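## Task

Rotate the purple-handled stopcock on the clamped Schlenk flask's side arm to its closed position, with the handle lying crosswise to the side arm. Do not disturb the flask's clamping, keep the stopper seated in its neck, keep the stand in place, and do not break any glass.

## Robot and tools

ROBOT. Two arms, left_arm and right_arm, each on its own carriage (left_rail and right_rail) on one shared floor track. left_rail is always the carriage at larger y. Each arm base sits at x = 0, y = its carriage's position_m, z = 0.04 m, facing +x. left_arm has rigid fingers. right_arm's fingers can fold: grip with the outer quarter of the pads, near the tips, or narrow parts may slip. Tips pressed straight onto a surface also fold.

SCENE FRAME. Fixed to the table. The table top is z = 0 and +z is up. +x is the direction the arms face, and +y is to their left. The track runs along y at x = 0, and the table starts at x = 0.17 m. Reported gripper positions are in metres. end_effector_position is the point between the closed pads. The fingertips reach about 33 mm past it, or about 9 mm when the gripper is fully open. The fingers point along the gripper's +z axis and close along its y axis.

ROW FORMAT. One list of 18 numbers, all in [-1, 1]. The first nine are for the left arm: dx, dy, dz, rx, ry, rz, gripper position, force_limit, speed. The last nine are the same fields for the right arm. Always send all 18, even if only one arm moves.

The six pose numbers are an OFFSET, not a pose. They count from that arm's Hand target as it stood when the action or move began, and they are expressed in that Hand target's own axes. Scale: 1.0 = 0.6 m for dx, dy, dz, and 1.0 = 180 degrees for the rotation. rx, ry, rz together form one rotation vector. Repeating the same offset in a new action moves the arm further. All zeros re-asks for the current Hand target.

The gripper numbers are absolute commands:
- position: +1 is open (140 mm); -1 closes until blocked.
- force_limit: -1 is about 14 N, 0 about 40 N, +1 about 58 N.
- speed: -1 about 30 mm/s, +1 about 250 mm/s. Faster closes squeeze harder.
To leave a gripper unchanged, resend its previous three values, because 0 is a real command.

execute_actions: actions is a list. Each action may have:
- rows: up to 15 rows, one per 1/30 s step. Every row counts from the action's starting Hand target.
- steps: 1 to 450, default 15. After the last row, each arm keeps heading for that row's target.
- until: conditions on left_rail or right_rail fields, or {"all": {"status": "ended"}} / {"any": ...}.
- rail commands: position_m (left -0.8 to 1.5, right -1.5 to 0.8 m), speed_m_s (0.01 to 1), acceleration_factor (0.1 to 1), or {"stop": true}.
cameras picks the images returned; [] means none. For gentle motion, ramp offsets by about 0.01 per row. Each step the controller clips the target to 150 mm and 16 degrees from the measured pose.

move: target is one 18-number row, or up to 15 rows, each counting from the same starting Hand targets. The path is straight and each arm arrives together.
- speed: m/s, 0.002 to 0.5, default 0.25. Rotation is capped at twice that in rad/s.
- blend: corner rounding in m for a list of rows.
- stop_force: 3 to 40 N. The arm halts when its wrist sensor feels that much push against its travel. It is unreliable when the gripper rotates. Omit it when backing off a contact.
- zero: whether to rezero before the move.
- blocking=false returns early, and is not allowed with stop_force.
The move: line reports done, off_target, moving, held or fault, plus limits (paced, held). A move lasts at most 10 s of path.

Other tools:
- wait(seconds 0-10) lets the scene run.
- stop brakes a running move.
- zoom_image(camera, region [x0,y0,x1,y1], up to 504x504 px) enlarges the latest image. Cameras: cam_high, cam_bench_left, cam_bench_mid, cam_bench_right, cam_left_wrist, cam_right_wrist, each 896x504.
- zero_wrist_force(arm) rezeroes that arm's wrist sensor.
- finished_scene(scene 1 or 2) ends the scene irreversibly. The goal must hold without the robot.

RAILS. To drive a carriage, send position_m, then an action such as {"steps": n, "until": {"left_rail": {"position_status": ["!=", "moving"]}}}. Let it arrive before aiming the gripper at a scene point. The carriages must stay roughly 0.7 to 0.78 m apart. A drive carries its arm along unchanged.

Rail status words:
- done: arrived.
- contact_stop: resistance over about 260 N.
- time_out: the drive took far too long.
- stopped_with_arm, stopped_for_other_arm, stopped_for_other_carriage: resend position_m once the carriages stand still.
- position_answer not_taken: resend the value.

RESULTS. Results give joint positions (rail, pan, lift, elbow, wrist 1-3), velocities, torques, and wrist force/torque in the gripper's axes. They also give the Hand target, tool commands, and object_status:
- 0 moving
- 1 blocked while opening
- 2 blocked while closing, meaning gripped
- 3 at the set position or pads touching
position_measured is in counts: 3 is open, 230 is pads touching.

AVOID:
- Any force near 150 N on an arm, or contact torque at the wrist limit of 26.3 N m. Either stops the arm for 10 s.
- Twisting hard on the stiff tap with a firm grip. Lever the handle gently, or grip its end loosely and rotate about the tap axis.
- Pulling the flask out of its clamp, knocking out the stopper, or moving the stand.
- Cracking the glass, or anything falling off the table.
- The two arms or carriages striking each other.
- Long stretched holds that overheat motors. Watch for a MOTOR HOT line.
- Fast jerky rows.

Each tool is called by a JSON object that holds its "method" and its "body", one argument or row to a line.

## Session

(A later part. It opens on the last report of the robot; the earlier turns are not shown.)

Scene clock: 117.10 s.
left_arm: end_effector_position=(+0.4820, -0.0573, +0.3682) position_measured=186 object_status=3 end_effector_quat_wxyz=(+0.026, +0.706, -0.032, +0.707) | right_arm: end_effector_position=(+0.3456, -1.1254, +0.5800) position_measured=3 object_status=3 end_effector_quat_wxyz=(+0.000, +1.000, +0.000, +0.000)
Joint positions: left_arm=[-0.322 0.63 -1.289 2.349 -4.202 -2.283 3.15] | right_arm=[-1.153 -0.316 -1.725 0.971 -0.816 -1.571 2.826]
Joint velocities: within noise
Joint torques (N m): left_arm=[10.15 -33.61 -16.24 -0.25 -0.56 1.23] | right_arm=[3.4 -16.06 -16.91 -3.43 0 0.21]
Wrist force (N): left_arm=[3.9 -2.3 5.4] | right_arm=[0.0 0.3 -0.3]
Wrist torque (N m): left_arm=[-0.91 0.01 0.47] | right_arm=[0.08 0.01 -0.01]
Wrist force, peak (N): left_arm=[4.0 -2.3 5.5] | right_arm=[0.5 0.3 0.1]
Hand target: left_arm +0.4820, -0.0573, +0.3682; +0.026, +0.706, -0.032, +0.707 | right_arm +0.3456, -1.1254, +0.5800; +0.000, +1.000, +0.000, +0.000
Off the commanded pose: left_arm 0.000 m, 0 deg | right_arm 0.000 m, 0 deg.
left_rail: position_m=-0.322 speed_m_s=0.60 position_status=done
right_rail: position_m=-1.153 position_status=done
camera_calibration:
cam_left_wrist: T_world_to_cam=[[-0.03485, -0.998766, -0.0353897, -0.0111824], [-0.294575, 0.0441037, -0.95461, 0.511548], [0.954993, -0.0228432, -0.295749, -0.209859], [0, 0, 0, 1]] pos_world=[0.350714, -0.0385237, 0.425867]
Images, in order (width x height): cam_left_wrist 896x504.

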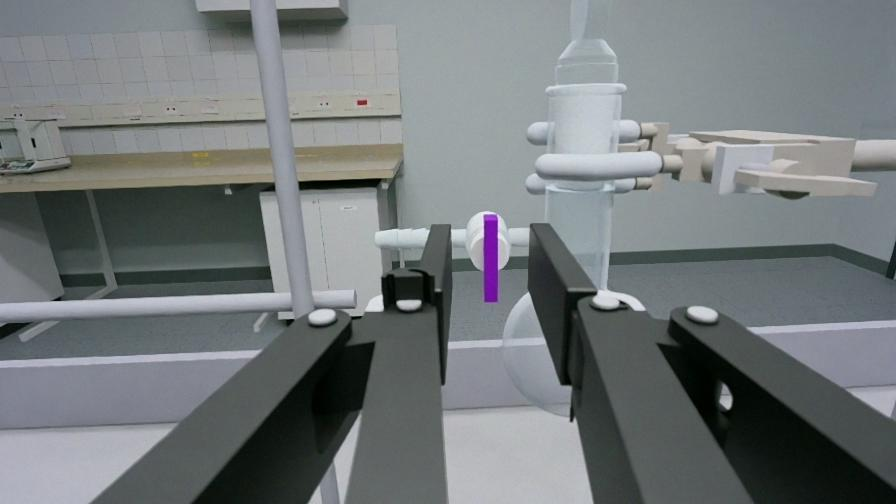

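{"method": "move", "body": {
  "target": [0, 0, -0.2, 0, 0, 0, -0.45, -1, -1, 0, 0, 0, 0, 0, 0, 1, 1, 1],
  "speed": 0.12,
  "cameras": ["cam_left_wrist", "cam_bench_mid", "cam_high"]
}}

{"method": "zoom_image", "body": {
  "camera": "cam_left_wrist",
  "region": [400, 120, 640, 320]
}}

{"method": "zoom_image", "body": {
  "camera": "cam_bench_mid",
  "region": [340, 250, 500, 350]
}}

Scene clock: 119.33 s.
left_arm: end_effector_position=(+0.3624, -0.0475, +0.3682) position_measured=186 object_status=3 end_effector_quat_wxyz=(+0.026, +0.706, -0.032, +0.707) | right_arm: end_effector_position=(+0.3456, -1.1254, +0.5800) position_measured=3 object_status=3 end_effector_quat_wxyz=(+0.000, +1.000, +0.000, +0.000)
Joint positions: left_arm=[-0.322 0.945 -1.348 2.442 -4.236 -2.598 3.15] | right_arm=[-1.153 -0.316 -1.725 0.971 -0.816 -1.571 2.826]
Joint velocities: within noise
Joint torques (N m): left_arm=[11.02 -13.25 -22.32 -2.14 -2.16 1.39] | right_arm=[3.47 -15.33 -17.38 -3.39 -0.05 0.23]
Wrist force (N): left_arm=[3.9 -2.5 5.6] | right_arm=[0.1 0.2 -0.2]
Wrist torque (N m): left_arm=[-0.97 0.01 0.45] | right_arm=[0.05 -0.02 0.00]
Wrist force, peak (N): left_arm=[3.8 -2.4 6.3] | right_arm=[0.2 0.5 -0.4]
Hand target: left_arm +0.3624, -0.0474, +0.3682; +0.026, +0.706, -0.032, +0.707 | right_arm +0.3456, -1.1254, +0.5800; +0.000, +1.000, +0.000, +0.000
Off the commanded pose: left_arm 0.000 m, 0 deg | right_arm 0.000 m, 0 deg.
left_rail: position_m=-0.322 speed_m_s=0.60 position_status=done
right_rail: position_m=-1.153 position_status=done
move: done
camera_calibration:
cam_left_wrist: T_world_to_cam=[[-0.0348217, -0.998768, -0.035368, -0.00560827], [-0.294596, 0.0440752, -0.954605, 0.475885], [0.954987, -0.0228216, -0.295768, -0.0954307], [0, 0, 0, 1]] pos_world=[0.231134, -0.028754, 0.425859]
Images, in order (width x height): cam_high 896x504, cam_bench_mid 896x504, cam_left_wrist 896x504.

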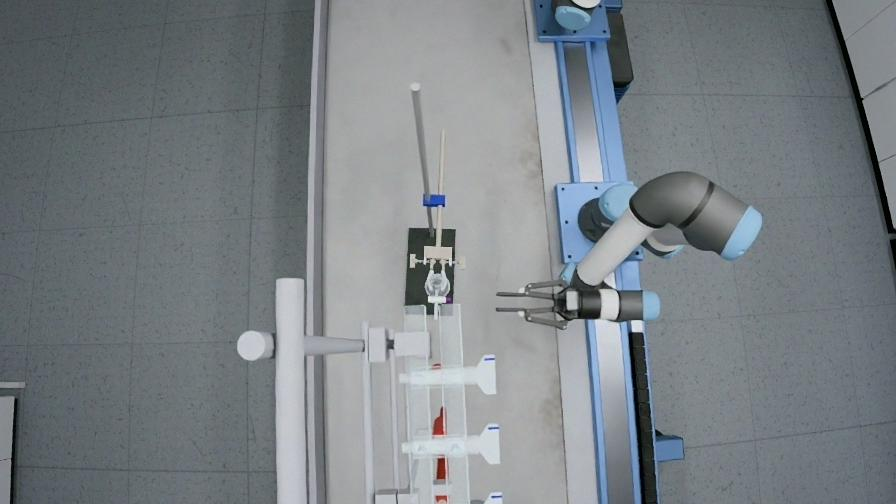

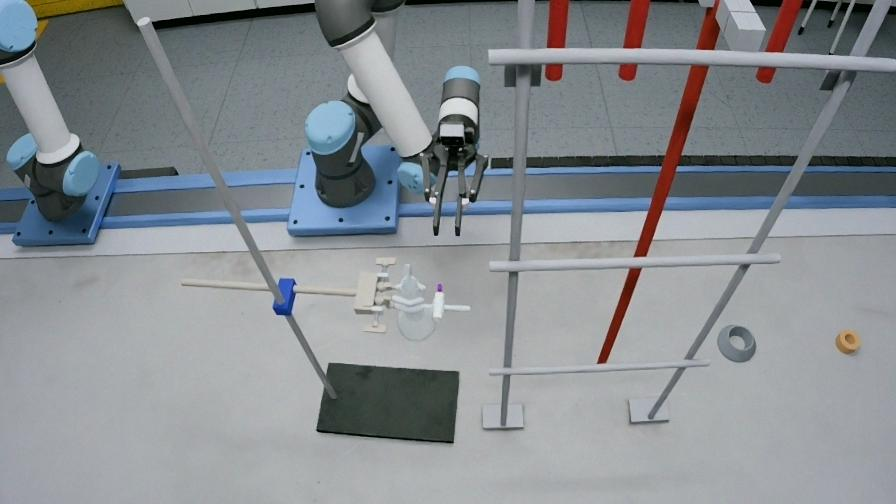

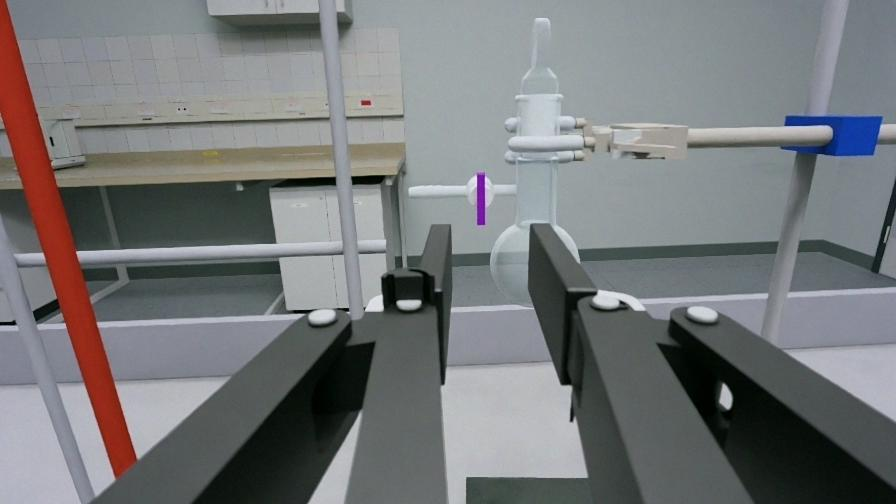

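Scaled by 2.100.

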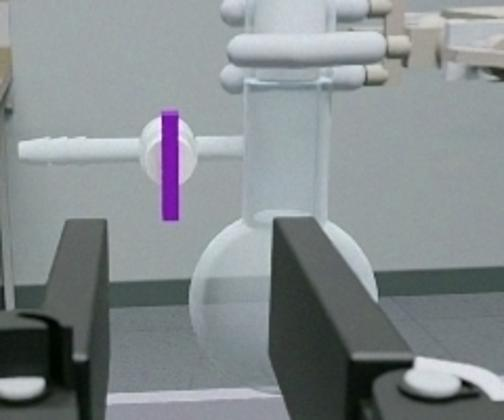

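Scaled by 3.150.

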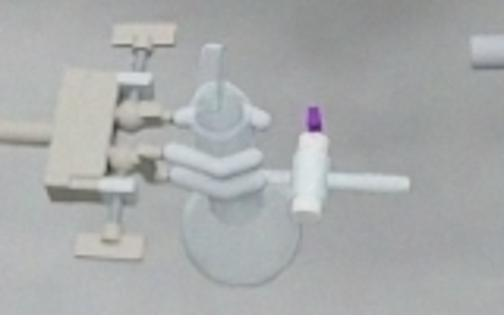

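{"method": "finished_scene", "body": {
  "scene": 1
}}

The scene is finished: the task was done.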